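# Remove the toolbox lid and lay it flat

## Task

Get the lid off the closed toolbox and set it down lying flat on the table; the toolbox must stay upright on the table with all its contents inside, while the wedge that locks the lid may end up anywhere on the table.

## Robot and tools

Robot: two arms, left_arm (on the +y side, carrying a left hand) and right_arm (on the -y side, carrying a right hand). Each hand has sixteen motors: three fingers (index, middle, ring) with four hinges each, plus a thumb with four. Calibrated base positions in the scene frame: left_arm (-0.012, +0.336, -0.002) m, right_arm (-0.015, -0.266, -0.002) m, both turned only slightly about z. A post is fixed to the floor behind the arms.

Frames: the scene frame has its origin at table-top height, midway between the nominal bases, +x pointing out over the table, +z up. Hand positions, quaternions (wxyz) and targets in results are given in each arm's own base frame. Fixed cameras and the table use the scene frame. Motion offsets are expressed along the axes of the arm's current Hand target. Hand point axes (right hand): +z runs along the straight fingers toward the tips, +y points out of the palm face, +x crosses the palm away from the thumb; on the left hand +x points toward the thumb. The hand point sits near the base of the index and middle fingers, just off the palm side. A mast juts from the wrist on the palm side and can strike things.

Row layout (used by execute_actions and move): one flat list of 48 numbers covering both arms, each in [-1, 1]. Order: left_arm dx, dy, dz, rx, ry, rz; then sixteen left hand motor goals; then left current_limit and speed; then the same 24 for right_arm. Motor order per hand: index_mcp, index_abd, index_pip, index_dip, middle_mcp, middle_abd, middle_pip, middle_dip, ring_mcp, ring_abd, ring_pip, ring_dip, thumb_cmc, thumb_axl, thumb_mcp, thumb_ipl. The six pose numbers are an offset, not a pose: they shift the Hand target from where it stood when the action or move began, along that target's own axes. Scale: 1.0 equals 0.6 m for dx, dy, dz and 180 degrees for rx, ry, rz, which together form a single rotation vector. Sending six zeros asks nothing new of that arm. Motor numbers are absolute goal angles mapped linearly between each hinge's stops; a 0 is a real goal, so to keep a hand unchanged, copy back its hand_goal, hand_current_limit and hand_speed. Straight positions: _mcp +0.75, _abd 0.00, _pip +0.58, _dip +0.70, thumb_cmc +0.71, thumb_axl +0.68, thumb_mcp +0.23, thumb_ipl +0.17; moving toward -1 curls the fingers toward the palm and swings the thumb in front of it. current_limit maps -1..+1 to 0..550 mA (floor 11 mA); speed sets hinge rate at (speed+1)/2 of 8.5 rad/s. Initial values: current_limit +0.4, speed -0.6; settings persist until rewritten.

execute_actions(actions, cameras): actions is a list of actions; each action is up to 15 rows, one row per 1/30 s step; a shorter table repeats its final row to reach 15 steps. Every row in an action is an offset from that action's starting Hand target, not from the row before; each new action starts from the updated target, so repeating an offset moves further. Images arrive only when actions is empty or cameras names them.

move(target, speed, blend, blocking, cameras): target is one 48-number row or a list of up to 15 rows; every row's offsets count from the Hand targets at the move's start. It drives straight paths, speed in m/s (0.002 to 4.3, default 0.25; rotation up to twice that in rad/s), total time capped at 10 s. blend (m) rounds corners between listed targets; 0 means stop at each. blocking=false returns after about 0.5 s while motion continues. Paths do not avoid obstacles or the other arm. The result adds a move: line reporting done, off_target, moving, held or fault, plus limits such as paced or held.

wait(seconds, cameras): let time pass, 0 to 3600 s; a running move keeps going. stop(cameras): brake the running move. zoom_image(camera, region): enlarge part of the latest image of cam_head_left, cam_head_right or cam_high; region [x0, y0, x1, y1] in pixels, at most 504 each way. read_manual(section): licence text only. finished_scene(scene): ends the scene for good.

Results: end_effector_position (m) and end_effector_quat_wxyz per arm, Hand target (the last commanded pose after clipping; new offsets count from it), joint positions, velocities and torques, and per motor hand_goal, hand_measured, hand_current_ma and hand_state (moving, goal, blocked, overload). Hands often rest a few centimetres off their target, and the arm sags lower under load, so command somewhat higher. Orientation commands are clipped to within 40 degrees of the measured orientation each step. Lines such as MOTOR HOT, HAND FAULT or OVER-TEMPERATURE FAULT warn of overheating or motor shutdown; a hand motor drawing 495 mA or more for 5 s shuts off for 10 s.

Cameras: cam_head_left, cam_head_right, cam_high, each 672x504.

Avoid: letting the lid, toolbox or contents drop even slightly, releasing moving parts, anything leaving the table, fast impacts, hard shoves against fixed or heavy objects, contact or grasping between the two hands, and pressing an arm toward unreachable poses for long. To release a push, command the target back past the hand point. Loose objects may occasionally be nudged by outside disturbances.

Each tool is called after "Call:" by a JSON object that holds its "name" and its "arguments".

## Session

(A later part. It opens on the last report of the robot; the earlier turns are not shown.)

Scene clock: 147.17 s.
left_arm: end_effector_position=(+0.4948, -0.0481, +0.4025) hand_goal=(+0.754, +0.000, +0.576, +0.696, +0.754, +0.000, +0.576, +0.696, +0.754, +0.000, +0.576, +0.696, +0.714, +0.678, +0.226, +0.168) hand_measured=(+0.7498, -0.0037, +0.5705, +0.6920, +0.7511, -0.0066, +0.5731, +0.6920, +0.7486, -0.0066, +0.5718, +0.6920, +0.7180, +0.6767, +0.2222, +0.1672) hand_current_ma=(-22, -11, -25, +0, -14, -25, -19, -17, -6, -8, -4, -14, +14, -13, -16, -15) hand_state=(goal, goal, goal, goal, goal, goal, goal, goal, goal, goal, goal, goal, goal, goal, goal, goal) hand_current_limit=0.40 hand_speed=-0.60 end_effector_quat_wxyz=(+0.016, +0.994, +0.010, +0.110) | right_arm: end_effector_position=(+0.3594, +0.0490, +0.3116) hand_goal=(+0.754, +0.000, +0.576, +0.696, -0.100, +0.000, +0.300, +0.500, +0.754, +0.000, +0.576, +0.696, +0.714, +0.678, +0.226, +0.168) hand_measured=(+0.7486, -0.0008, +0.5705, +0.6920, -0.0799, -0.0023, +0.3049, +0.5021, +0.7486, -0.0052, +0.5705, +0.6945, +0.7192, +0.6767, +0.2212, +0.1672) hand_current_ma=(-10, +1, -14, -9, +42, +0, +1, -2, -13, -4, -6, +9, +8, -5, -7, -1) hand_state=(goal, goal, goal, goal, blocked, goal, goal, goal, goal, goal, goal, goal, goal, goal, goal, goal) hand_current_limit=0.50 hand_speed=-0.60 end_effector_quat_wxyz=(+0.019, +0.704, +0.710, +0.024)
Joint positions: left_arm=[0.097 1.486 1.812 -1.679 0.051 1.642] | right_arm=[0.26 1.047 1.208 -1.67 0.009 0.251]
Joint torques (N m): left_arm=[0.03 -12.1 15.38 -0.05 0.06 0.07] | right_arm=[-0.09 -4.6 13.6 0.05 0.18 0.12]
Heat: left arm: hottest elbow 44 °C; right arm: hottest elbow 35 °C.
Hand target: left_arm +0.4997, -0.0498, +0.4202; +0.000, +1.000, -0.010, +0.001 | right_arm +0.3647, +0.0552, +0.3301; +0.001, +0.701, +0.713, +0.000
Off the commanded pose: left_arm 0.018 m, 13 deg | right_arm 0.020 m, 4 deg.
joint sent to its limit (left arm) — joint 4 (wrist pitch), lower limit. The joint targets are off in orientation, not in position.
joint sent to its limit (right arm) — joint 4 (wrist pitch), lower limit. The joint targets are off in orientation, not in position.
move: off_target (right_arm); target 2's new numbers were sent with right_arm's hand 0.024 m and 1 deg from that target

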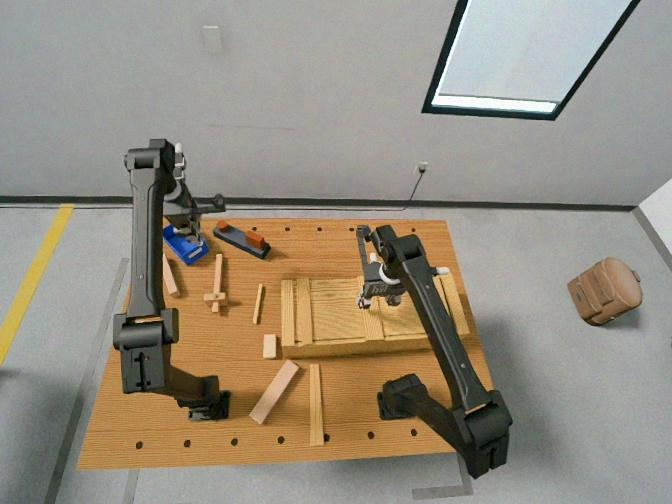

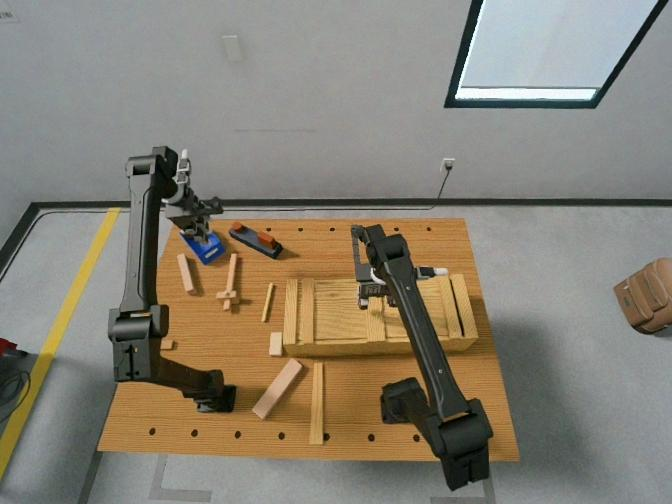

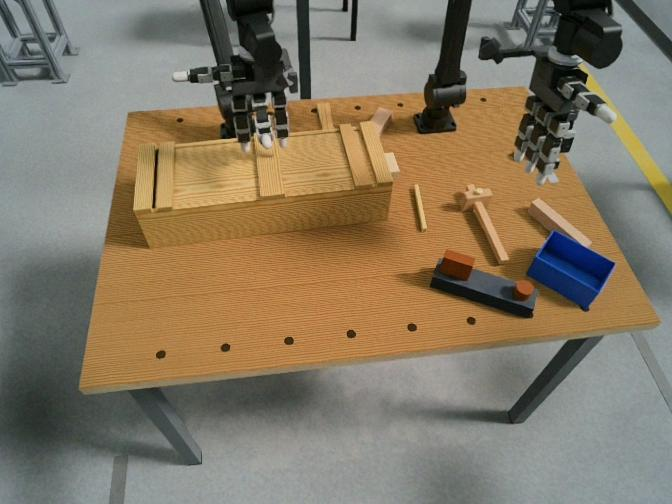

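Call:
{"name": "move", "arguments": {"target": [0,0,0,0,0,0,0.754,0,0.576,0.696,0.754,0,0.576,0.696,0.754,0,0.576,0.696,0.714,0.678,0.226,0.168,0.4,-0.6, 0.005,0,0.08,0,0,0,0.754,0,0.576,0.696,-0.1,0,0.3,0.5,0.754,0,0.576,0.696,0.714,0.678,0.226,0.168,0.5,-0.6], "speed": 0.12, "cameras": ["cam_high","cam_head_right","cam_head_left"]}}

Call:
{"name": "zoom_image", "arguments": {"camera": "cam_high", "region": [200, 70, 340, 220]}}

Scene clock: 148.53 s.
left_arm: end_effector_position=(+0.4948, -0.0481, +0.4025) hand_goal=(+0.754, +0.000, +0.576, +0.696, +0.754, +0.000, +0.576, +0.696, +0.754, +0.000, +0.576, +0.696, +0.714, +0.678, +0.226, +0.168) hand_measured=(+0.7498, -0.0037, +0.5705, +0.6920, +0.7511, -0.0066, +0.5731, +0.6920, +0.7486, -0.0066, +0.5705, +0.6920, +0.7180, +0.6777, +0.2222, +0.1672) hand_current_ma=(-21, -7, -23, -8, -18, -25, -10, -9, -11, -12, -9, -7, +12, +1, -17, -7) hand_state=(goal, goal, goal, goal, goal, goal, goal, goal, goal, goal, goal, goal, goal, goal, goal, goal) hand_current_limit=0.40 hand_speed=-0.60 end_effector_quat_wxyz=(+0.016, +0.994, +0.010, +0.110) | right_arm: end_effector_position=(+0.3629, +0.0523, +0.2852) hand_goal=(+0.754, +0.000, +0.576, +0.696, -0.100, +0.000, +0.300, +0.500, +0.754, +0.000, +0.576, +0.696, +0.714, +0.678, +0.226, +0.168) hand_measured=(+0.7486, +0.0007, +0.5705, +0.6920, -0.0799, -0.0023, +0.3037, +0.5021, +0.7486, -0.0066, +0.5705, +0.6945, +0.7104, +0.6777, +0.2212, +0.1681) hand_current_ma=(-4, -4, -11, -17, +40, +0, -1, -2, -11, -5, -8, +10, +1, -7, -4, +7) hand_state=(goal, goal, goal, goal, blocked, goal, goal, goal, goal, goal, goal, goal, goal, goal, goal, goal) hand_current_limit=0.50 hand_speed=-0.60 end_effector_quat_wxyz=(+0.000, +0.704, +0.710, -0.002)
Joint positions: left_arm=[0.097 1.486 1.812 -1.679 0.051 1.642] | right_arm=[0.264 1.093 1.184 -1.665 0.003 0.255]
Joint torques (N m): left_arm=[0.03 -12.04 15.36 -0.05 0.06 0.07] | right_arm=[-0.62 -5.6 8.76 0.87 0.01 0.14]
Heat: left arm: hottest elbow 44 °C; right arm: hottest elbow 35 °C.
Hand target: left_arm +0.4997, -0.0498, +0.4202; +0.000, +1.000, -0.010, +0.001 | right_arm +0.3648, +0.0582, +0.2820; +0.001, +0.701, +0.713, +0.000
Off the commanded pose: left_arm 0.018 m, 13 deg | right_arm 0.007 m, 0 deg.
joint sent to its limit (left arm) — joint 4 (wrist pitch), lower limit. The joint targets are off in orientation, not in position.
move: done

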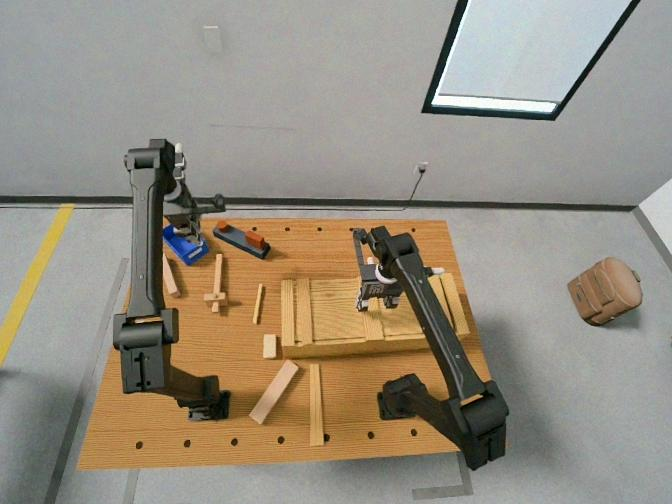

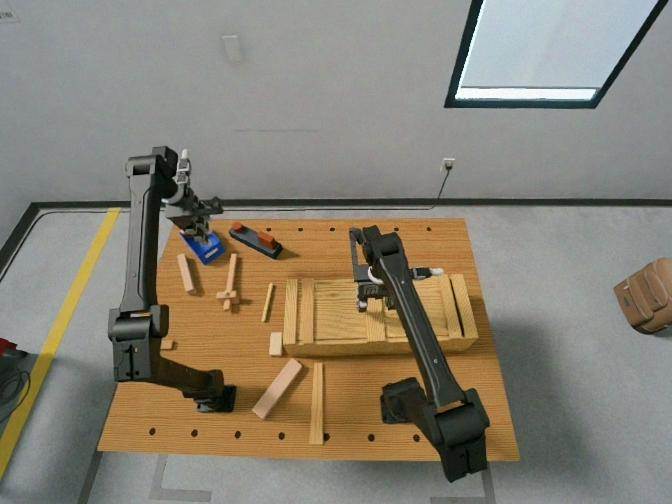

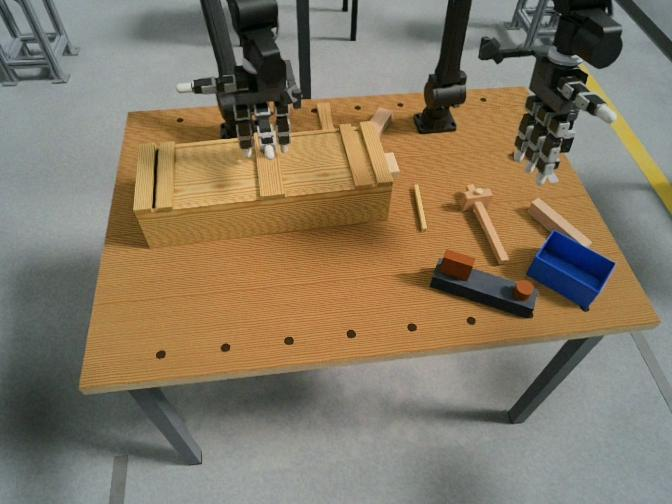

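Scaled by 3.360 from the camera's image (finer frame: 960x720).

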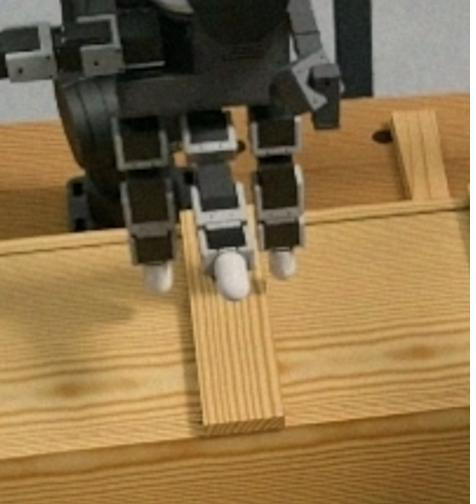

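Call:
{"name": "move", "arguments": {"target": [0,0,0,0,0,0,0.754,0,0.576,0.696,0.754,0,0.576,0.696,0.754,0,0.576,0.696,0.714,0.678,0.226,0.168,0.4,-0.6, 0.010,0,0.044,0,0,0,0.754,0,0.576,0.696,-0.1,0,0.3,0.5,0.754,0,0.576,0.696,0.714,0.678,0.226,0.168,0.5,-0.6], "speed": 0.06, "cameras": ["cam_high","cam_head_right","cam_head_left"]}}

Call:
{"name": "zoom_image", "arguments": {"camera": "cam_high", "region": [200, 70, 340, 220]}}

Scene clock: 149.83 s.
left_arm: end_effector_position=(+0.4948, -0.0481, +0.4025) hand_goal=(+0.754, +0.000, +0.576, +0.696, +0.754, +0.000, +0.576, +0.696, +0.754, +0.000, +0.576, +0.696, +0.714, +0.678, +0.226, +0.168) hand_measured=(+0.7498, -0.0037, +0.5705, +0.6920, +0.7511, -0.0066, +0.5731, +0.6920, +0.7486, -0.0081, +0.5705, +0.6920, +0.7180, +0.6777, +0.2222, +0.1681) hand_current_ma=(-23, -4, -21, +6, -4, -15, -6, -4, -14, -2, -4, -17, +16, -11, -13, -7) hand_state=(goal, goal, goal, goal, goal, goal, goal, goal, goal, goal, goal, goal, goal, goal, goal, goal) hand_current_limit=0.40 hand_speed=-0.60 end_effector_quat_wxyz=(+0.016, +0.994, +0.010, +0.110) | right_arm: end_effector_position=(+0.3638, +0.0590, +0.2611) hand_goal=(+0.754, +0.000, +0.576, +0.696, -0.100, +0.000, +0.300, +0.500, +0.754, +0.000, +0.576, +0.696, +0.714, +0.678, +0.226, +0.168) hand_measured=(+0.7486, -0.0008, +0.5705, +0.6920, -0.0799, -0.0023, +0.3049, +0.5021, +0.7523, +0.0080, +0.5808, +0.7022, +0.7104, +0.6777, +0.2212, +0.1681) hand_current_ma=(-13, +0, -9, -11, +39, -8, -7, +3, -13, +9, +14, +20, +4, +3, -5, -4) hand_state=(goal, goal, goal, goal, blocked, goal, goal, goal, goal, goal, goal, goal, goal, goal, goal, goal) hand_current_limit=0.50 hand_speed=-0.60 end_effector_quat_wxyz=(+0.001, +0.703, +0.711, +0.000)
Joint positions: left_arm=[0.097 1.486 1.812 -1.679 0.051 1.642] | right_arm=[0.284 1.093 1.12 -1.597 0.001 0.274]
Joint torques (N m): left_arm=[0.03 -12.1 15.36 -0.06 0.06 0.07] | right_arm=[-0.09 -5.3 8.42 0.95 0.11 0.18]
Heat: left arm: hottest elbow 44 °C; right arm: hottest elbow 35 °C.
Hand target: left_arm +0.4997, -0.0498, +0.4202; +0.000, +1.000, -0.010, +0.001 | right_arm +0.3647, +0.0642, +0.2557; +0.001, +0.701, +0.713, +0.000
Off the commanded pose: left_arm 0.018 m, 13 deg | right_arm 0.008 m, 0 deg.
joint sent to its limit (left arm) — joint 4 (wrist pitch), lower limit. The joint targets are off in orientation, not in position.
move: done

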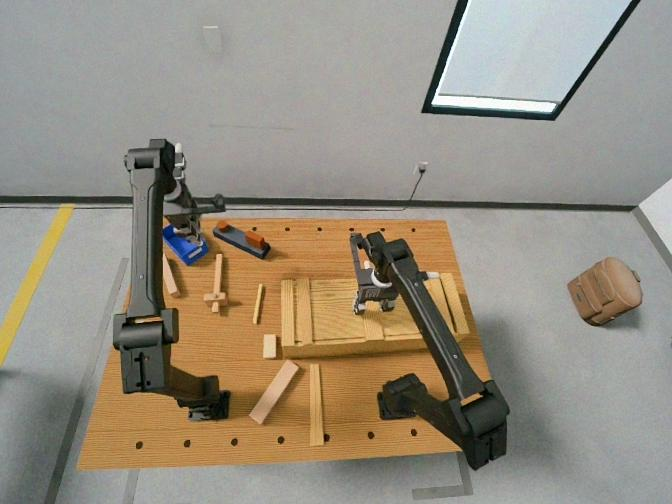

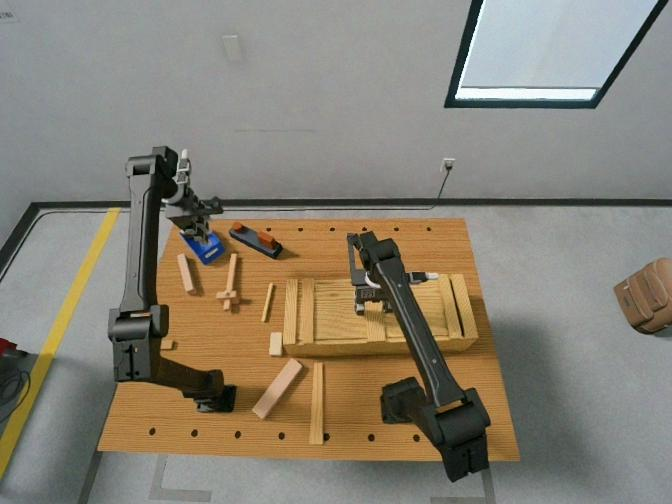

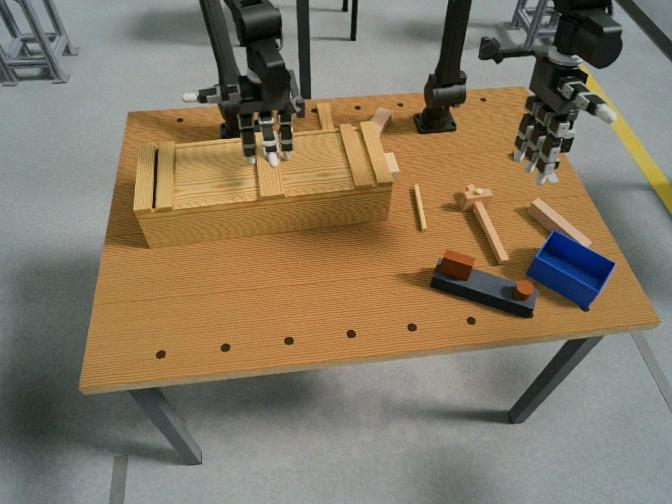

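Scaled by 3.360 from the camera's image (finer frame: 960x720).

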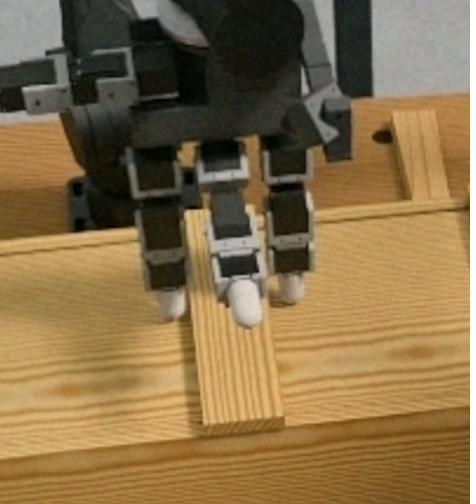

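Call:
{"name": "move", "arguments": {"target": [[0,0,0,0,0,0,0.754,0,0.576,0.696,0.754,0,0.576,0.696,0.754,0,0.576,0.696,0.714,0.678,0.226,0.168,0.4,-0.6, 0.004,0,0.006,0,0,0,0.754,0,0.576,0.696,-0.1,0,0.3,0.5,0.754,0,0.576,0.696,0.714,0.678,0.226,0.168,0.5,-0.6],[0,0,0,0,0,0,0.754,0,0.576,0.696,0.754,0,0.576,0.696,0.754,0,0.576,0.696,0.714,0.678,0.226,0.168,0.4,-0.6, 0.004,0,0.006,0,0,0,0.754,-0.28,0.576,0.696,-0.1,0,0.3,0.5,0.754,0.28,0.576,0.696,0.714,0.678,0.226,0.168,0.5,-0.8]], "speed": 0.05, "cameras": ["cam_high","cam_head_right","cam_head_left"]}}

Call:
{"name": "zoom_image", "arguments": {"camera": "cam_high", "region": [200, 70, 340, 220]}}

Scene clock: 151.27 s.
left_arm: end_effector_position=(+0.4948, -0.0481, +0.4025) hand_goal=(+0.754, +0.000, +0.576, +0.696, +0.754, +0.000, +0.576, +0.696, +0.754, +0.000, +0.576, +0.696, +0.714, +0.678, +0.226, +0.168) hand_measured=(+0.7498, -0.0037, +0.5705, +0.6920, +0.7511, -0.0066, +0.5731, +0.6920, +0.7486, -0.0066, +0.5718, +0.6920, +0.7180, +0.6777, +0.2212, +0.1672) hand_current_ma=(-13, -18, -12, -2, +0, -30, -16, -17, -4, -15, -8, -14, +14, -3, -14, -15) hand_state=(goal, goal, goal, goal, goal, goal, goal, goal, goal, goal, goal, goal, goal, goal, goal, goal) hand_current_limit=0.40 hand_speed=-0.60 end_effector_quat_wxyz=(+0.016, +0.994, +0.010, +0.110) | right_arm: end_effector_position=(+0.3643, +0.0607, +0.2603) hand_goal=(+0.754, -0.280, +0.576, +0.696, -0.100, +0.000, +0.300, +0.500, +0.754, +0.280, +0.576, +0.696, +0.714, +0.678, +0.226, +0.168) hand_measured=(+0.7486, -0.0462, +0.5705, +0.6945, -0.0799, +0.0080, +0.3037, +0.5021, +0.7595, +0.1076, +0.5808, +0.7022, +0.7142, +0.6777, +0.2212, +0.1681) hand_current_ma=(-14, +386, -6, -13, +42, +18, +4, -2, +6, -284, +16, +25, +1, +3, -8, +2) hand_state=(goal, blocked, goal, goal, blocked, goal, goal, goal, goal, blocked, goal, goal, goal, goal, goal, goal) hand_current_limit=0.50 hand_speed=-0.80 end_effector_quat_wxyz=(+0.002, +0.704, +0.710, +0.002)
Joint positions: left_arm=[0.097 1.486 1.812 -1.679 0.051 1.642] | right_arm=[0.291 1.093 1.117 -1.59 0.002 0.284]
Joint torques (N m): left_arm=[0.03 -12.04 15.38 -0.06 0.06 0.07] | right_arm=[0.21 -5.19 7.99 0.99 0.07 0.12]
Heat: left arm: hottest elbow 45 °C; right arm: hottest elbow 35 °C.
Hand target: left_arm +0.4997, -0.0498, +0.4202; +0.000, +1.000, -0.010, +0.001 | right_arm +0.3647, +0.0665, +0.2520; +0.001, +0.701, +0.713, +0.000
Off the commanded pose: left_arm 0.018 m, 13 deg | right_arm 0.010 m, 1 deg.
joint sent to its limit (left arm) — joint 4 (wrist pitch), lower limit. The joint targets are off in orientation, not in position.
move: done; target 2's new numbers were sent with right_arm's hand 0.011 m and 0 deg from that target

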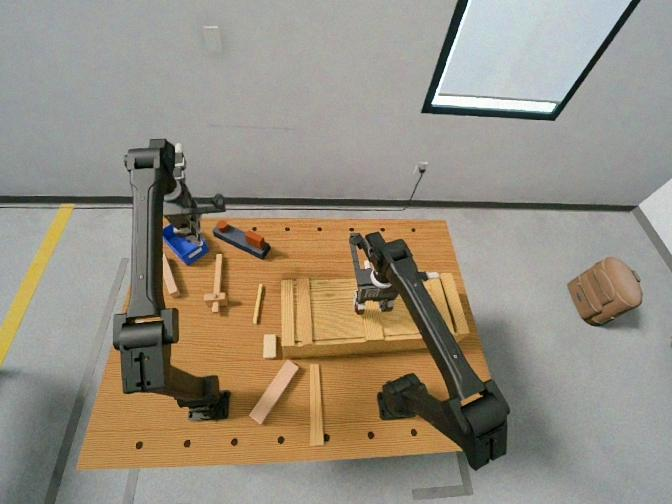

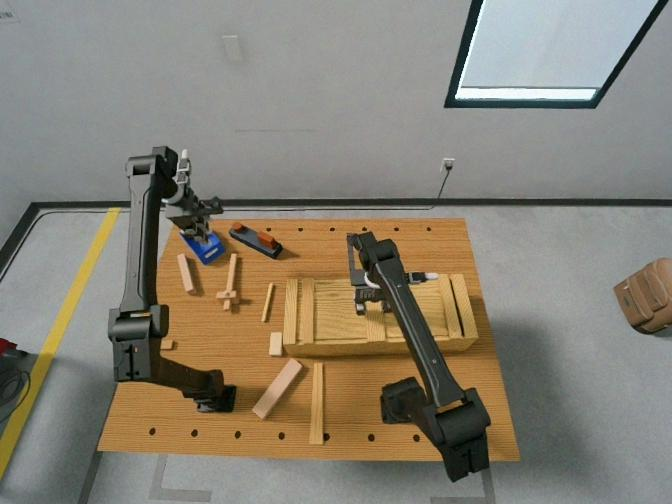

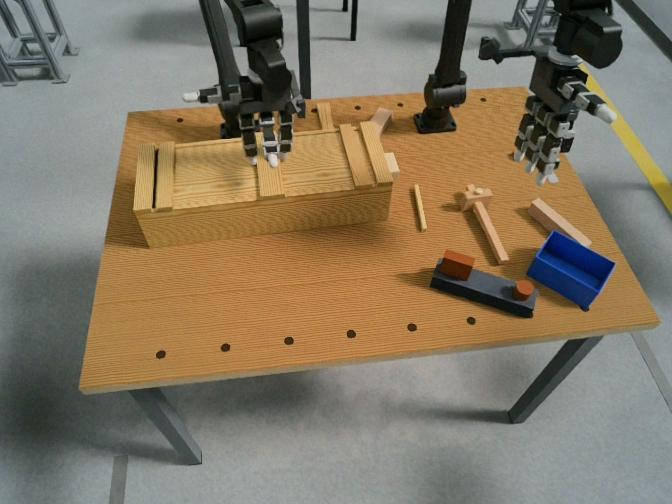

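Scaled by 3.360 from the camera's image (finer frame: 960x720).

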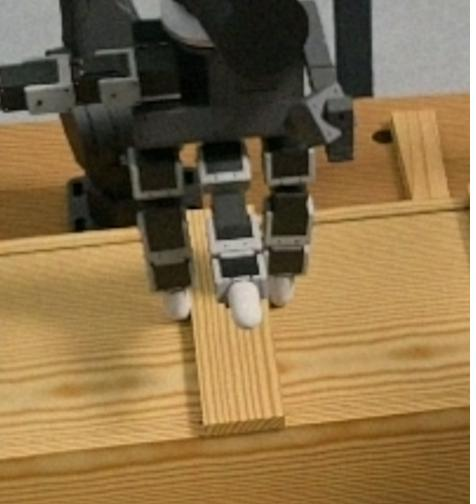

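Call:
{"name": "move", "arguments": {"target": [[0,0,0,0,0,0,0.754,0,0.576,0.696,0.754,0,0.576,0.696,0.754,0,0.576,0.696,0.714,0.678,0.226,0.168,0.4,-0.6, 0,0,0,0,0,0,0.754,0.02,0.576,0.696,-0.1,0,0.3,0.5,0.754,0,0.576,0.696,0.714,0.678,0.226,0.168,0.5,-0.6],[0,0,0,0,0,0,0.754,0,0.576,0.696,0.754,0,0.576,0.696,0.754,0,0.576,0.696,0.714,0.678,0.226,0.168,0.4,-0.6, 0.005,0,0.012,0,0,0,0.754,0.02,0.576,0.696,-0.1,0,0.3,0.5,0.754,0,0.576,0.696,0.714,0.678,0.226,0.168,0.5,-0.8]], "speed": 0.05, "cameras": ["cam_high"]}}

Call:
{"name": "zoom_image", "arguments": {"camera": "cam_high", "region": [200, 70, 340, 220]}}

Scene clock: 153.13 s.
left_arm: end_effector_position=(+0.4948, -0.0481, +0.4025) hand_goal=(+0.754, +0.000, +0.576, +0.696, +0.754, +0.000, +0.576, +0.696, +0.754, +0.000, +0.576, +0.696, +0.714, +0.678, +0.226, +0.168) hand_measured=(+0.7498, -0.0037, +0.5705, +0.6920, +0.7511, -0.0066, +0.5731, +0.6920, +0.7486, -0.0081, +0.5718, +0.6920, +0.7180, +0.6767, +0.2212, +0.1672) hand_current_ma=(-17, -9, -17, +2, -4, -19, -9, -1, -4, +1, -7, -21, +10, -5, -9, -9) hand_state=(goal, goal, goal, goal, goal, goal, goal, goal, goal, goal, goal, goal, goal, goal, goal, goal) hand_current_limit=0.40 hand_speed=-0.60 end_effector_quat_wxyz=(+0.016, +0.994, +0.010, +0.110) | right_arm: end_effector_position=(+0.3654, +0.0613, +0.2608) hand_goal=(+0.754, +0.020, +0.576, +0.696, -0.100, +0.000, +0.300, +0.500, +0.754, +0.000, +0.576, +0.696, +0.714, +0.678, +0.226, +0.168) hand_measured=(+0.7486, +0.0183, +0.5718, +0.6932, -0.0799, +0.0036, +0.3037, +0.5021, +0.7728, +0.1047, +0.5898, +0.7022, +0.7129, +0.6777, +0.2212, +0.1672) hand_current_ma=(-12, -6, -11, -10, +34, +2, -3, -7, +44, +157, +29, +15, +2, -1, -10, +9) hand_state=(goal, goal, goal, goal, blocked, goal, goal, goal, goal, blocked, goal, goal, goal, goal, goal, goal) hand_current_limit=0.50 hand_speed=-0.80 end_effector_quat_wxyz=(+0.007, +0.705, +0.709, +0.006)
Joint positions: left_arm=[0.097 1.486 1.812 -1.679 0.051 1.642] | right_arm=[0.295 1.088 1.112 -1.577 0.007 0.291]
Joint torques (N m): left_arm=[0.03 -12.04 15.39 -0.06 0.06 0.07] | right_arm=[0.32 -5.13 6.78 1.25 -0.14 0.16]
Heat: left arm: hottest elbow 45 °C; right arm: hottest elbow 35 °C.
Hand target: left_arm +0.4997, -0.0498, +0.4202; +0.000, +1.000, -0.010, +0.001 | right_arm +0.3645, +0.0696, +0.2448; +0.000, +0.701, +0.713, +0.000
Off the commanded pose: left_arm 0.018 m, 13 deg | right_arm 0.018 m, 1 deg.
joint sent to its limit (left arm) — joint 4 (wrist pitch), lower limit. The joint targets are off in orientation, not in position.
move: off_target (right_arm); target 2's new numbers were sent with right_arm's hand 0.018 m and 1 deg from that target

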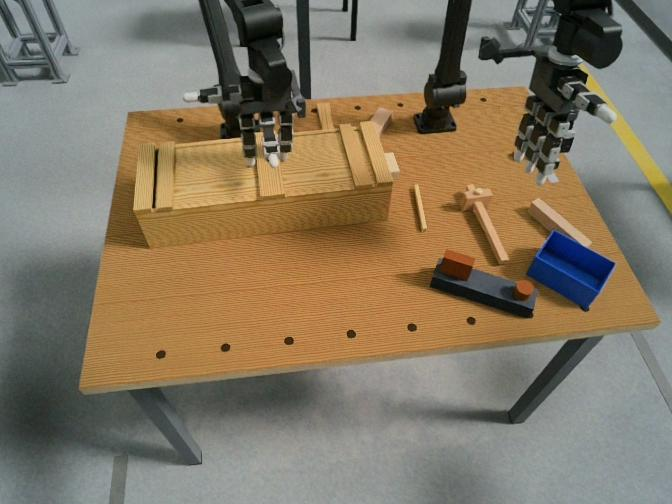

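Scaled by 3.360 from the camera's image (finer frame: 960x720).

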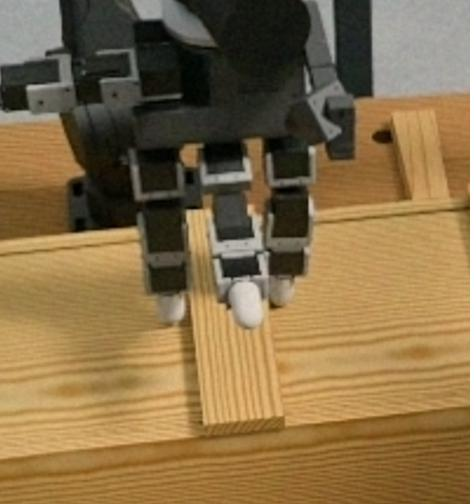

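Call:
{"name": "move", "arguments": {"target": [[0,0,0,0,0,0,0.754,0,0.576,0.696,0.754,0,0.576,0.696,0.754,0,0.576,0.696,0.714,0.678,0.226,0.168,0.4,-0.6, 0,0,-0.045,0,0,0,0.754,0.02,0.576,0.696,-0.1,0,0.3,0.5,0.754,-0.02,0.576,0.696,0.714,0.678,0.226,0.168,0.5,-0.6]], "speed": 0.08, "cameras": ["cam_high"]}}

Call:
{"name": "zoom_image", "arguments": {"camera": "cam_high", "region": [200, 70, 340, 220]}}

Scene clock: 154.63 s.
left_arm: end_effector_position=(+0.4948, -0.0481, +0.4025) hand_goal=(+0.754, +0.000, +0.576, +0.696, +0.754, +0.000, +0.576, +0.696, +0.754, +0.000, +0.576, +0.696, +0.714, +0.678, +0.226, +0.168) hand_measured=(+0.7498, -0.0037, +0.5705, +0.6920, +0.7511, -0.0066, +0.5731, +0.6920, +0.7486, -0.0081, +0.5718, +0.6920, +0.7180, +0.6777, +0.2222, +0.1681) hand_current_ma=(-22, -13, -12, -3, -12, -28, -9, -14, -13, +0, -2, -13, +17, -9, -27, -15) hand_state=(goal, goal, goal, goal, goal, goal, goal, goal, goal, goal, goal, goal, goal, goal, goal, goal) hand_current_limit=0.40 hand_speed=-0.60 end_effector_quat_wxyz=(+0.016, +0.994, +0.010, +0.110) | right_arm: end_effector_position=(+0.3590, +0.0603, +0.2602) hand_goal=(+0.754, +0.020, +0.576, +0.696, -0.100, +0.000, +0.300, +0.500, +0.754, -0.020, +0.576, +0.696, +0.714, +0.678, +0.226, +0.168) hand_measured=(+0.7486, +0.0153, +0.5718, +0.6945, -0.0799, +0.0036, +0.3049, +0.5021, +0.7366, +0.0900, +0.5667, +0.6907, +0.7117, +0.6777, +0.2212, +0.1681) hand_current_ma=(-9, -15, -9, -11, +35, +14, -1, -12, -41, +176, -15, -4, +9, -2, -7, +5) hand_state=(goal, goal, goal, goal, blocked, goal, goal, goal, goal, blocked, goal, goal, goal, goal, goal, goal) hand_current_limit=0.50 hand_speed=-0.60 end_effector_quat_wxyz=(+0.001, +0.706, +0.709, -0.005)
Joint positions: left_arm=[0.097 1.486 1.812 -1.679 0.051 1.642] | right_arm=[0.299 1.088 1.116 -1.606 0.007 0.295]
Joint torques (N m): left_arm=[0.03 -12.04 15.38 -0.06 0.06 0.07] | right_arm=[0.26 -4.72 13 -0.1 -0.13 0.12]
Heat: left arm: hottest elbow 45 °C; right arm: hottest elbow 35 °C.
Hand target: left_arm +0.4997, -0.0498, +0.4202; +0.000, +1.000, -0.010, +0.001 | right_arm +0.3646, +0.0696, +0.2719; +0.001, +0.701, +0.713, +0.000
Off the commanded pose: left_arm 0.018 m, 13 deg | right_arm 0.016 m, 1 deg.
joint sent to its limit (left arm) — joint 4 (wrist pitch), lower limit. The joint targets are off in orientation, not in position.
move: off_target (right_arm)

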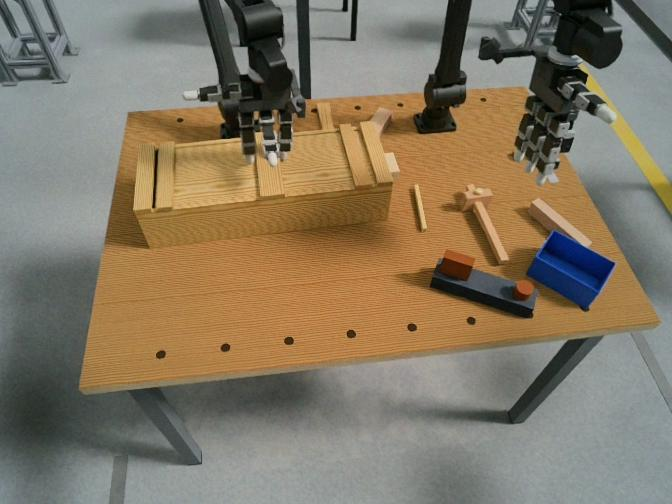

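Scaled by 3.360 from the camera's image (finer frame: 960x720).

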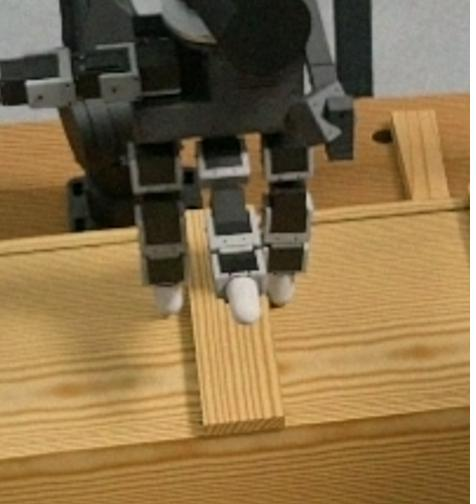

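Call:
{"name": "move", "arguments": {"target": [[0,0,0,0,0,0,0.754,0,0.576,0.696,0.754,0,0.576,0.696,0.754,0,0.576,0.696,0.714,0.678,0.226,0.168,0.4,-0.6, 0.002,0,-0.045,0,0,0,0.754,0.02,0.576,0.696,-0.1,0,0.3,0.5,0.754,-0.02,0.576,0.696,0.714,0.678,0.226,0.168,0.5,-0.6]], "speed": 0.08, "cameras": ["cam_high"]}}

Call:
{"name": "zoom_image", "arguments": {"camera": "cam_high", "region": [200, 70, 340, 220]}}

Scene clock: 155.63 s.
left_arm: end_effector_position=(+0.4948, -0.0481, +0.4025) hand_goal=(+0.754, +0.000, +0.576, +0.696, +0.754, +0.000, +0.576, +0.696, +0.754, +0.000, +0.576, +0.696, +0.714, +0.678, +0.226, +0.168) hand_measured=(+0.7498, -0.0037, +0.5705, +0.6920, +0.7511, -0.0066, +0.5731, +0.6920, +0.7486, -0.0081, +0.5705, +0.6907, +0.7180, +0.6777, +0.2222, +0.1672) hand_current_ma=(-25, -15, -14, -4, -6, -23, -13, -12, -12, +6, -9, -22, +26, -11, -6, -5) hand_state=(goal, goal, goal, goal, goal, goal, goal, goal, goal, goal, goal, goal, goal, goal, goal, goal) hand_current_limit=0.40 hand_speed=-0.60 end_effector_quat_wxyz=(+0.016, +0.994, +0.010, +0.110) | right_arm: end_effector_position=(+0.3571, +0.0631, +0.2781) hand_goal=(+0.754, +0.020, +0.576, +0.696, -0.100, +0.000, +0.300, +0.500, +0.754, -0.020, +0.576, +0.696, +0.714, +0.678, +0.226, +0.168) hand_measured=(+0.7486, +0.0153, +0.5718, +0.6932, -0.0799, -0.0037, +0.3037, +0.5021, +0.7450, -0.0169, +0.5705, +0.6907, +0.7104, +0.6777, +0.2212, +0.1681) hand_current_ma=(-14, -11, -16, -10, +39, -1, +4, +0, -16, +7, -1, -8, +2, -6, -8, +10) hand_state=(goal, goal, goal, goal, blocked, goal, goal, goal, goal, goal, goal, goal, goal, goal, goal, goal) hand_current_limit=0.50 hand_speed=-0.60 end_effector_quat_wxyz=(-0.005, +0.704, +0.710, -0.011)
Joint positions: left_arm=[0.097 1.486 1.812 -1.679 0.051 1.642] | right_arm=[0.306 1.098 1.173 -1.67 0.002 0.297]
Joint torques (N m): left_arm=[0.03 -12.1 15.38 -0.06 0.06 0.07] | right_arm=[-0.21 -5.71 13.93 -0.09 0.08 0.15]
Heat: left arm: hottest elbow 45 °C; right arm: hottest elbow 35 °C.
Hand target: left_arm +0.4997, -0.0498, +0.4202; +0.000, +1.000, -0.010, +0.001 | right_arm +0.3645, +0.0708, +0.2988; +0.000, +0.701, +0.713, +0.000
Off the commanded pose: left_arm 0.018 m, 13 deg | right_arm 0.023 m, 2 deg.
joint sent to its limit (left arm) — joint 4 (wrist pitch), lower limit. The joint targets are off in orientation, not in position.
joint sent to its limit (right arm) — joint 4 (wrist pitch), lower limit. The joint targets still meet the commanded pose.
move: off_target (right_arm)

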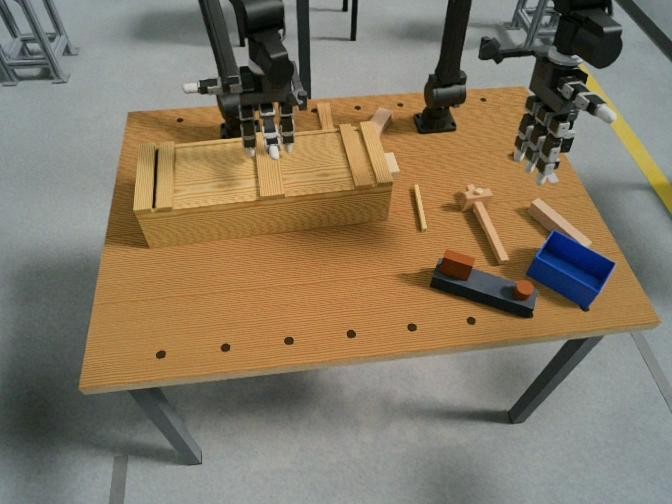

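Scaled by 3.360 from the camera's image (finer frame: 960x720).

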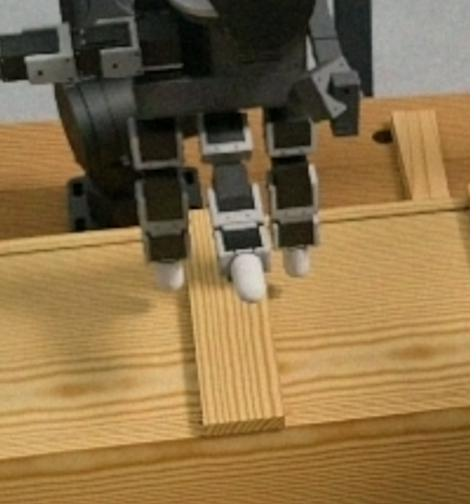

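Call:
{"name": "move", "arguments": {"target": [[0,0,0,0,0,0,0.754,0,0.576,0.696,0.754,0,0.576,0.696,0.754,0,0.576,0.696,0.714,0.678,0.226,0.168,0.4,-0.6, -0.003,0,0.074,0,0,0,0.754,0.02,0.576,0.696,-0.1,0,0.3,0.5,0.754,-0.02,0.576,0.696,0.714,0.678,0.226,0.168,0.5,-0.6]], "speed": 0.08, "cameras": ["cam_high"]}}

Call:
{"name": "zoom_image", "arguments": {"camera": "cam_high", "region": [200, 70, 340, 220]}}

Scene clock: 156.90 s.
left_arm: end_effector_position=(+0.4948, -0.0481, +0.4025) hand_goal=(+0.754, +0.000, +0.576, +0.696, +0.754, +0.000, +0.576, +0.696, +0.754, +0.000, +0.576, +0.696, +0.714, +0.678, +0.226, +0.168) hand_measured=(+0.7498, -0.0037, +0.5705, +0.6920, +0.7511, -0.0066, +0.5731, +0.6920, +0.7486, -0.0066, +0.5718, +0.6920, +0.7180, +0.6767, +0.2222, +0.1681) hand_current_ma=(-9, -10, -14, +0, -7, -28, -3, -10, -15, -9, -3, -12, +15, -5, -17, -4) hand_state=(goal, goal, goal, goal, goal, goal, goal, goal, goal, goal, goal, goal, goal, goal, goal, goal) hand_current_limit=0.40 hand_speed=-0.60 end_effector_quat_wxyz=(+0.016, +0.994, +0.010, +0.110) | right_arm: end_effector_position=(+0.3639, +0.0657, +0.2608) hand_goal=(+0.754, +0.020, +0.576, +0.696, -0.100, +0.000, +0.300, +0.500, +0.754, -0.020, +0.576, +0.696, +0.714, +0.678, +0.226, +0.168) hand_measured=(+0.7486, +0.0227, +0.5718, +0.6996, -0.0799, -0.0037, +0.3049, +0.5021, +0.7535, -0.0037, +0.5808, +0.7022, +0.7104, +0.6777, +0.2212, +0.1681) hand_current_ma=(-6, +1, -8, -6, +45, +2, +5, +1, +0, +33, +7, +21, -3, -3, -19, +8) hand_state=(goal, goal, goal, goal, blocked, goal, goal, goal, goal, goal, goal, goal, goal, goal, goal, goal) hand_current_limit=0.50 hand_speed=-0.60 end_effector_quat_wxyz=(+0.000, +0.704, +0.710, +0.001)
Joint positions: left_arm=[0.097 1.486 1.812 -1.679 0.051 1.642] | right_arm=[0.306 1.098 1.123 -1.594 0 0.297]
Joint torques (N m): left_arm=[0.03 -12.1 15.38 -0.05 0.06 0.08] | right_arm=[-0.56 -6.01 8.09 0.87 0.15 0.06]
Heat: left arm: hottest elbow 45 °C; right arm: hottest elbow 35 °C.
Hand target: left_arm +0.4997, -0.0498, +0.4202; +0.000, +1.000, -0.010, +0.001 | right_arm +0.3645, +0.0689, +0.2544; +0.000, +0.701, +0.713, +0.000
Off the commanded pose: left_arm 0.018 m, 13 deg | right_arm 0.007 m, 0 deg.
joint sent to its limit (left arm) — joint 4 (wrist pitch), lower limit. The joint targets are off in orientation, not in position.
move: done

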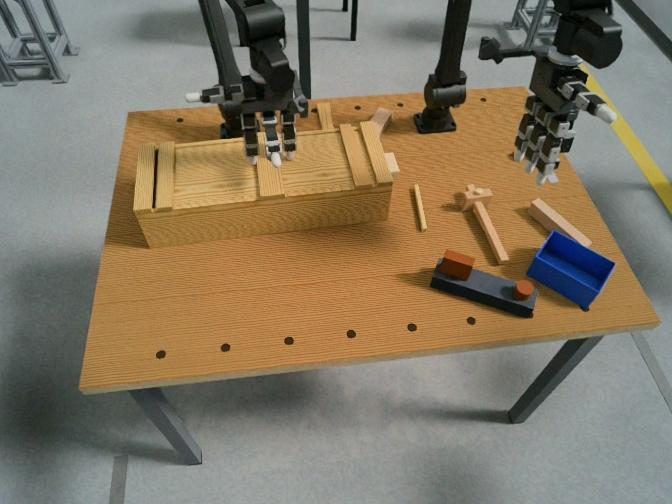

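Scaled by 3.360 from the camera's image (finer frame: 960x720).

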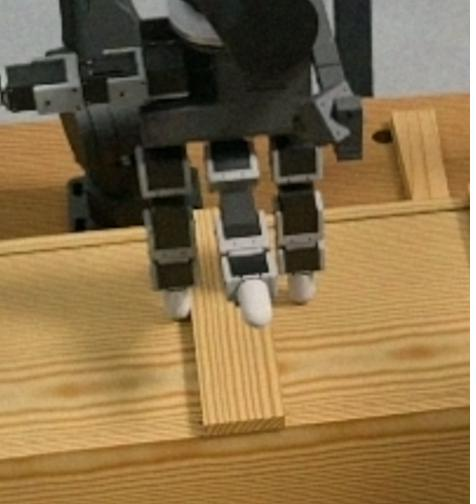

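Call:
{"name": "move", "arguments": {"target": [[0,0,0,0,0,0,0.754,0,0.576,0.696,0.754,0,0.576,0.696,0.754,0,0.576,0.696,0.714,0.678,0.226,0.168,0.4,-0.6, 0,0,0,0,0,0,0.754,-0.35,0.576,0.696,-0.1,0,0.3,0.5,0.754,0.38,0.576,0.696,0.714,0.678,0.226,0.168,0.6,-0.8]], "speed": 0.08, "cameras": ["cam_high"]}}

Call:
{"name": "zoom_image", "arguments": {"camera": "cam_high", "region": [200, 70, 340, 220]}}

Scene clock: 157.70 s.
left_arm: end_effector_position=(+0.4948, -0.0481, +0.4025) hand_goal=(+0.754, +0.000, +0.576, +0.696, +0.754, +0.000, +0.576, +0.696, +0.754, +0.000, +0.576, +0.696, +0.714, +0.678, +0.226, +0.168) hand_measured=(+0.7498, -0.0037, +0.5705, +0.6920, +0.7511, -0.0066, +0.5718, +0.6920, +0.7498, -0.0081, +0.5718, +0.6920, +0.7180, +0.6767, +0.2222, +0.1681) hand_current_ma=(-18, -1, -12, -3, -6, -23, +2, -8, -11, -6, +1, -13, +20, +0, -13, -4) hand_state=(goal, goal, goal, goal, goal, goal, goal, goal, goal, goal, goal, goal, goal, goal, goal, goal) hand_current_limit=0.40 hand_speed=-0.60 end_effector_quat_wxyz=(+0.016, +0.994, +0.010, +0.110) | right_arm: end_effector_position=(+0.3639, +0.0644, +0.2601) hand_goal=(+0.754, -0.350, +0.576, +0.696, -0.100, +0.000, +0.300, +0.500, +0.754, +0.380, +0.576, +0.696, +0.714, +0.678, +0.226, +0.168) hand_measured=(+0.7486, -0.0198, +0.5718, +0.7009, -0.0799, +0.0051, +0.3037, +0.5021, +0.7523, +0.1355, +0.5808, +0.7022, +0.7117, +0.6767, +0.2203, +0.1681) hand_current_ma=(-7, +436, -11, -3, +41, +14, +7, +0, -9, -410, +13, +15, -3, -10, +0, +6) hand_state=(goal, blocked, goal, goal, blocked, goal, goal, goal, goal, blocked, goal, goal, goal, goal, goal, goal) hand_current_limit=0.60 hand_speed=-0.80 end_effector_quat_wxyz=(+0.003, +0.704, +0.710, -0.002)
Joint positions: left_arm=[0.097 1.486 1.812 -1.679 0.051 1.642] | right_arm=[0.306 1.098 1.121 -1.593 0.007 0.297]
Joint torques (N m): left_arm=[0.03 -12.1 15.38 -0.06 0.06 0.07] | right_arm=[-0.44 -5.83 8.32 0.9 -0.13 0.09]
Heat: left arm: hottest elbow 45 °C; right arm: hottest elbow 35 °C.
Hand target: left_arm +0.4997, -0.0498, +0.4202; +0.000, +1.000, -0.010, +0.001 | right_arm +0.3646, +0.0689, +0.2544; +0.000, +0.701, +0.713, +0.000
Off the commanded pose: left_arm 0.018 m, 13 deg | right_arm 0.007 m, 1 deg.
joint sent to its limit (left arm) — joint 4 (wrist pitch), lower limit. The joint targets are off in orientation, not in position.
move: done

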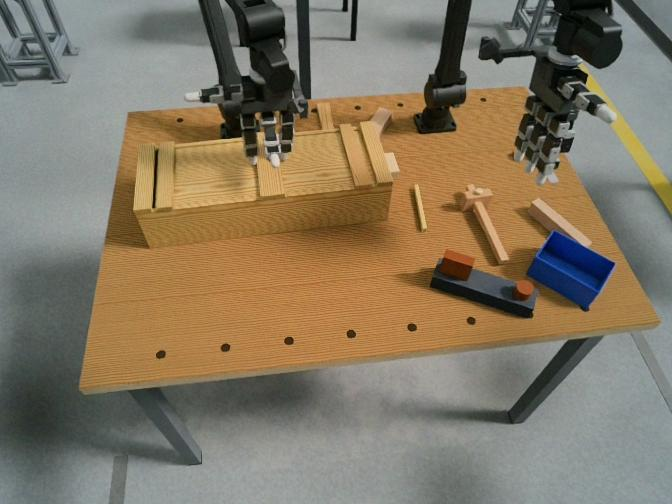

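Scaled by 3.360 from the camera's image (finer frame: 960x720).

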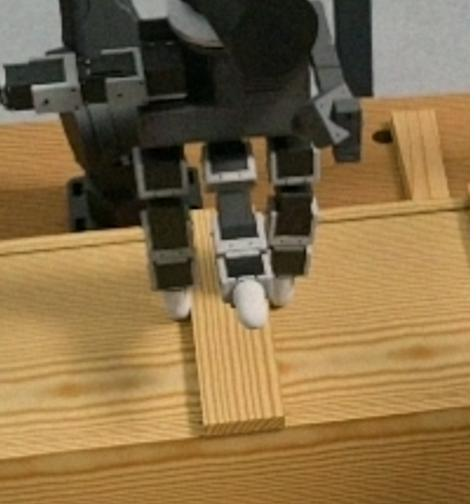

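Call:
{"name": "move", "arguments": {"target": [[0,0,0,0,0,0,0.754,0,0.576,0.696,0.754,0,0.576,0.696,0.754,0,0.576,0.696,0.714,0.678,0.226,0.168,0.4,-0.6, 0,0,-0.06,0,0,0,0.754,-0.35,0.576,0.696,-0.1,0,0.3,0.5,0.754,0.38,0.576,0.696,0.714,0.678,0.226,0.168,0.6,-0.8]], "speed": 0.05, "cameras": ["cam_high","cam_head_right"]}}

Call:
{"name": "zoom_image", "arguments": {"camera": "cam_high", "region": [120, 80, 420, 260]}}

Scene clock: 159.70 s.
left_arm: end_effector_position=(+0.4948, -0.0481, +0.4025) hand_goal=(+0.754, +0.000, +0.576, +0.696, +0.754, +0.000, +0.576, +0.696, +0.754, +0.000, +0.576, +0.696, +0.714, +0.678, +0.226, +0.168) hand_measured=(+0.7498, -0.0037, +0.5705, +0.6920, +0.7511, -0.0066, +0.5731, +0.6920, +0.7486, -0.0066, +0.5705, +0.6907, +0.7180, +0.6777, +0.2222, +0.1681) hand_current_ma=(-7, -5, -13, -16, -11, -29, -8, -10, -10, -3, -5, -17, +15, -1, -16, -5) hand_state=(goal, goal, goal, goal, goal, goal, goal, goal, goal, goal, goal, goal, goal, goal, goal, goal) hand_current_limit=0.40 hand_speed=-0.60 end_effector_quat_wxyz=(+0.016, +0.994, +0.010, +0.110) | right_arm: end_effector_position=(+0.3587, +0.0639, +0.2698) hand_goal=(+0.754, -0.350, +0.576, +0.696, -0.100, +0.000, +0.300, +0.500, +0.754, +0.380, +0.576, +0.696, +0.714, +0.678, +0.226, +0.168) hand_measured=(+0.7414, -0.3378, +0.5693, +0.6907, -0.0799, -0.0052, +0.3037, +0.5021, +0.7438, +0.3655, +0.5705, +0.6907, +0.7104, +0.6767, +0.2212, +0.1681) hand_current_ma=(-28, +9, -9, -19, +41, +3, -1, +6, -25, -24, -16, -3, -10, -10, -11, +13) hand_state=(goal, goal, goal, goal, blocked, goal, goal, goal, goal, goal, goal, goal, goal, goal, goal, goal) hand_current_limit=0.60 hand_speed=-0.80 end_effector_quat_wxyz=(-0.007, +0.704, +0.710, -0.015)
Joint positions: left_arm=[0.097 1.486 1.812 -1.679 0.051 1.642] | right_arm=[0.306 1.108 1.16 -1.656 0.001 0.297]
Joint torques (N m): left_arm=[0.03 -12.1 15.38 -0.05 0.06 0.07] | right_arm=[-0.67 -6.07 13.22 -0.24 0.09 0.11]
Heat: left arm: hottest elbow 45 °C; right arm: hottest elbow 35 °C.
Hand target: left_arm +0.4997, -0.0498, +0.4202; +0.000, +1.000, -0.010, +0.001 | right_arm +0.3646, +0.0690, +0.2905; +0.001, +0.701, +0.713, +0.000
Off the commanded pose: left_arm 0.018 m, 13 deg | right_arm 0.022 m, 2 deg.
joint sent to its limit (left arm) — joint 4 (wrist pitch), lower limit. The joint targets are off in orientation, not in position.
move: off_target (right_arm)
Images, in order (width x height): cam_head_right 672x504, cam_high 672x504.

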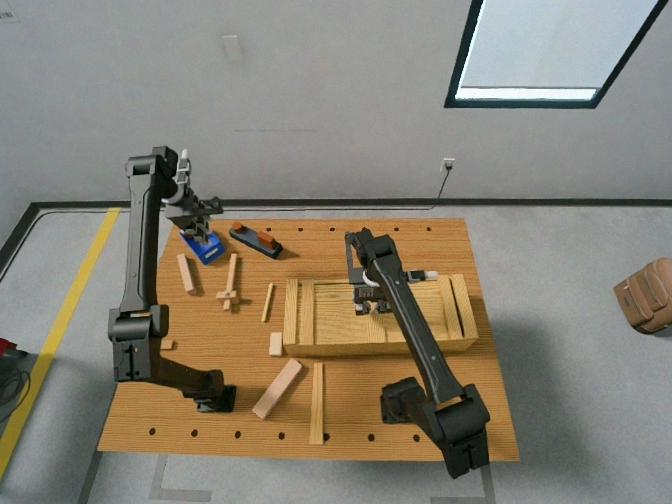

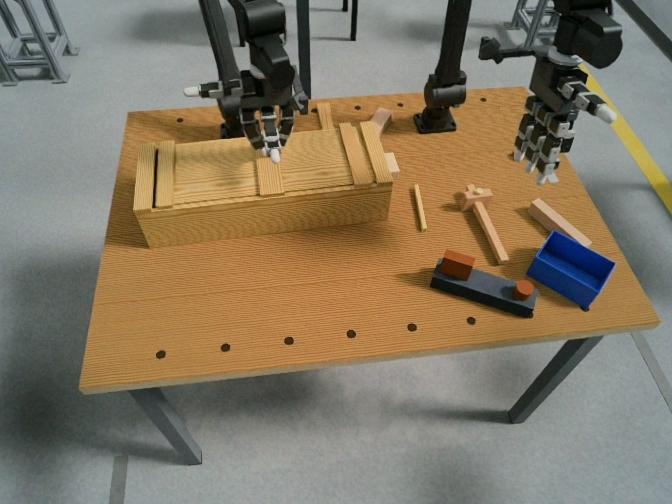

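Scaled by 1.680 from the camera's image (finer frame: 960x720).

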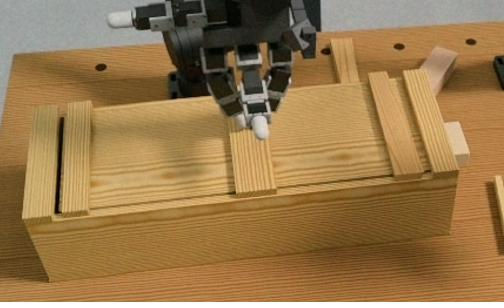

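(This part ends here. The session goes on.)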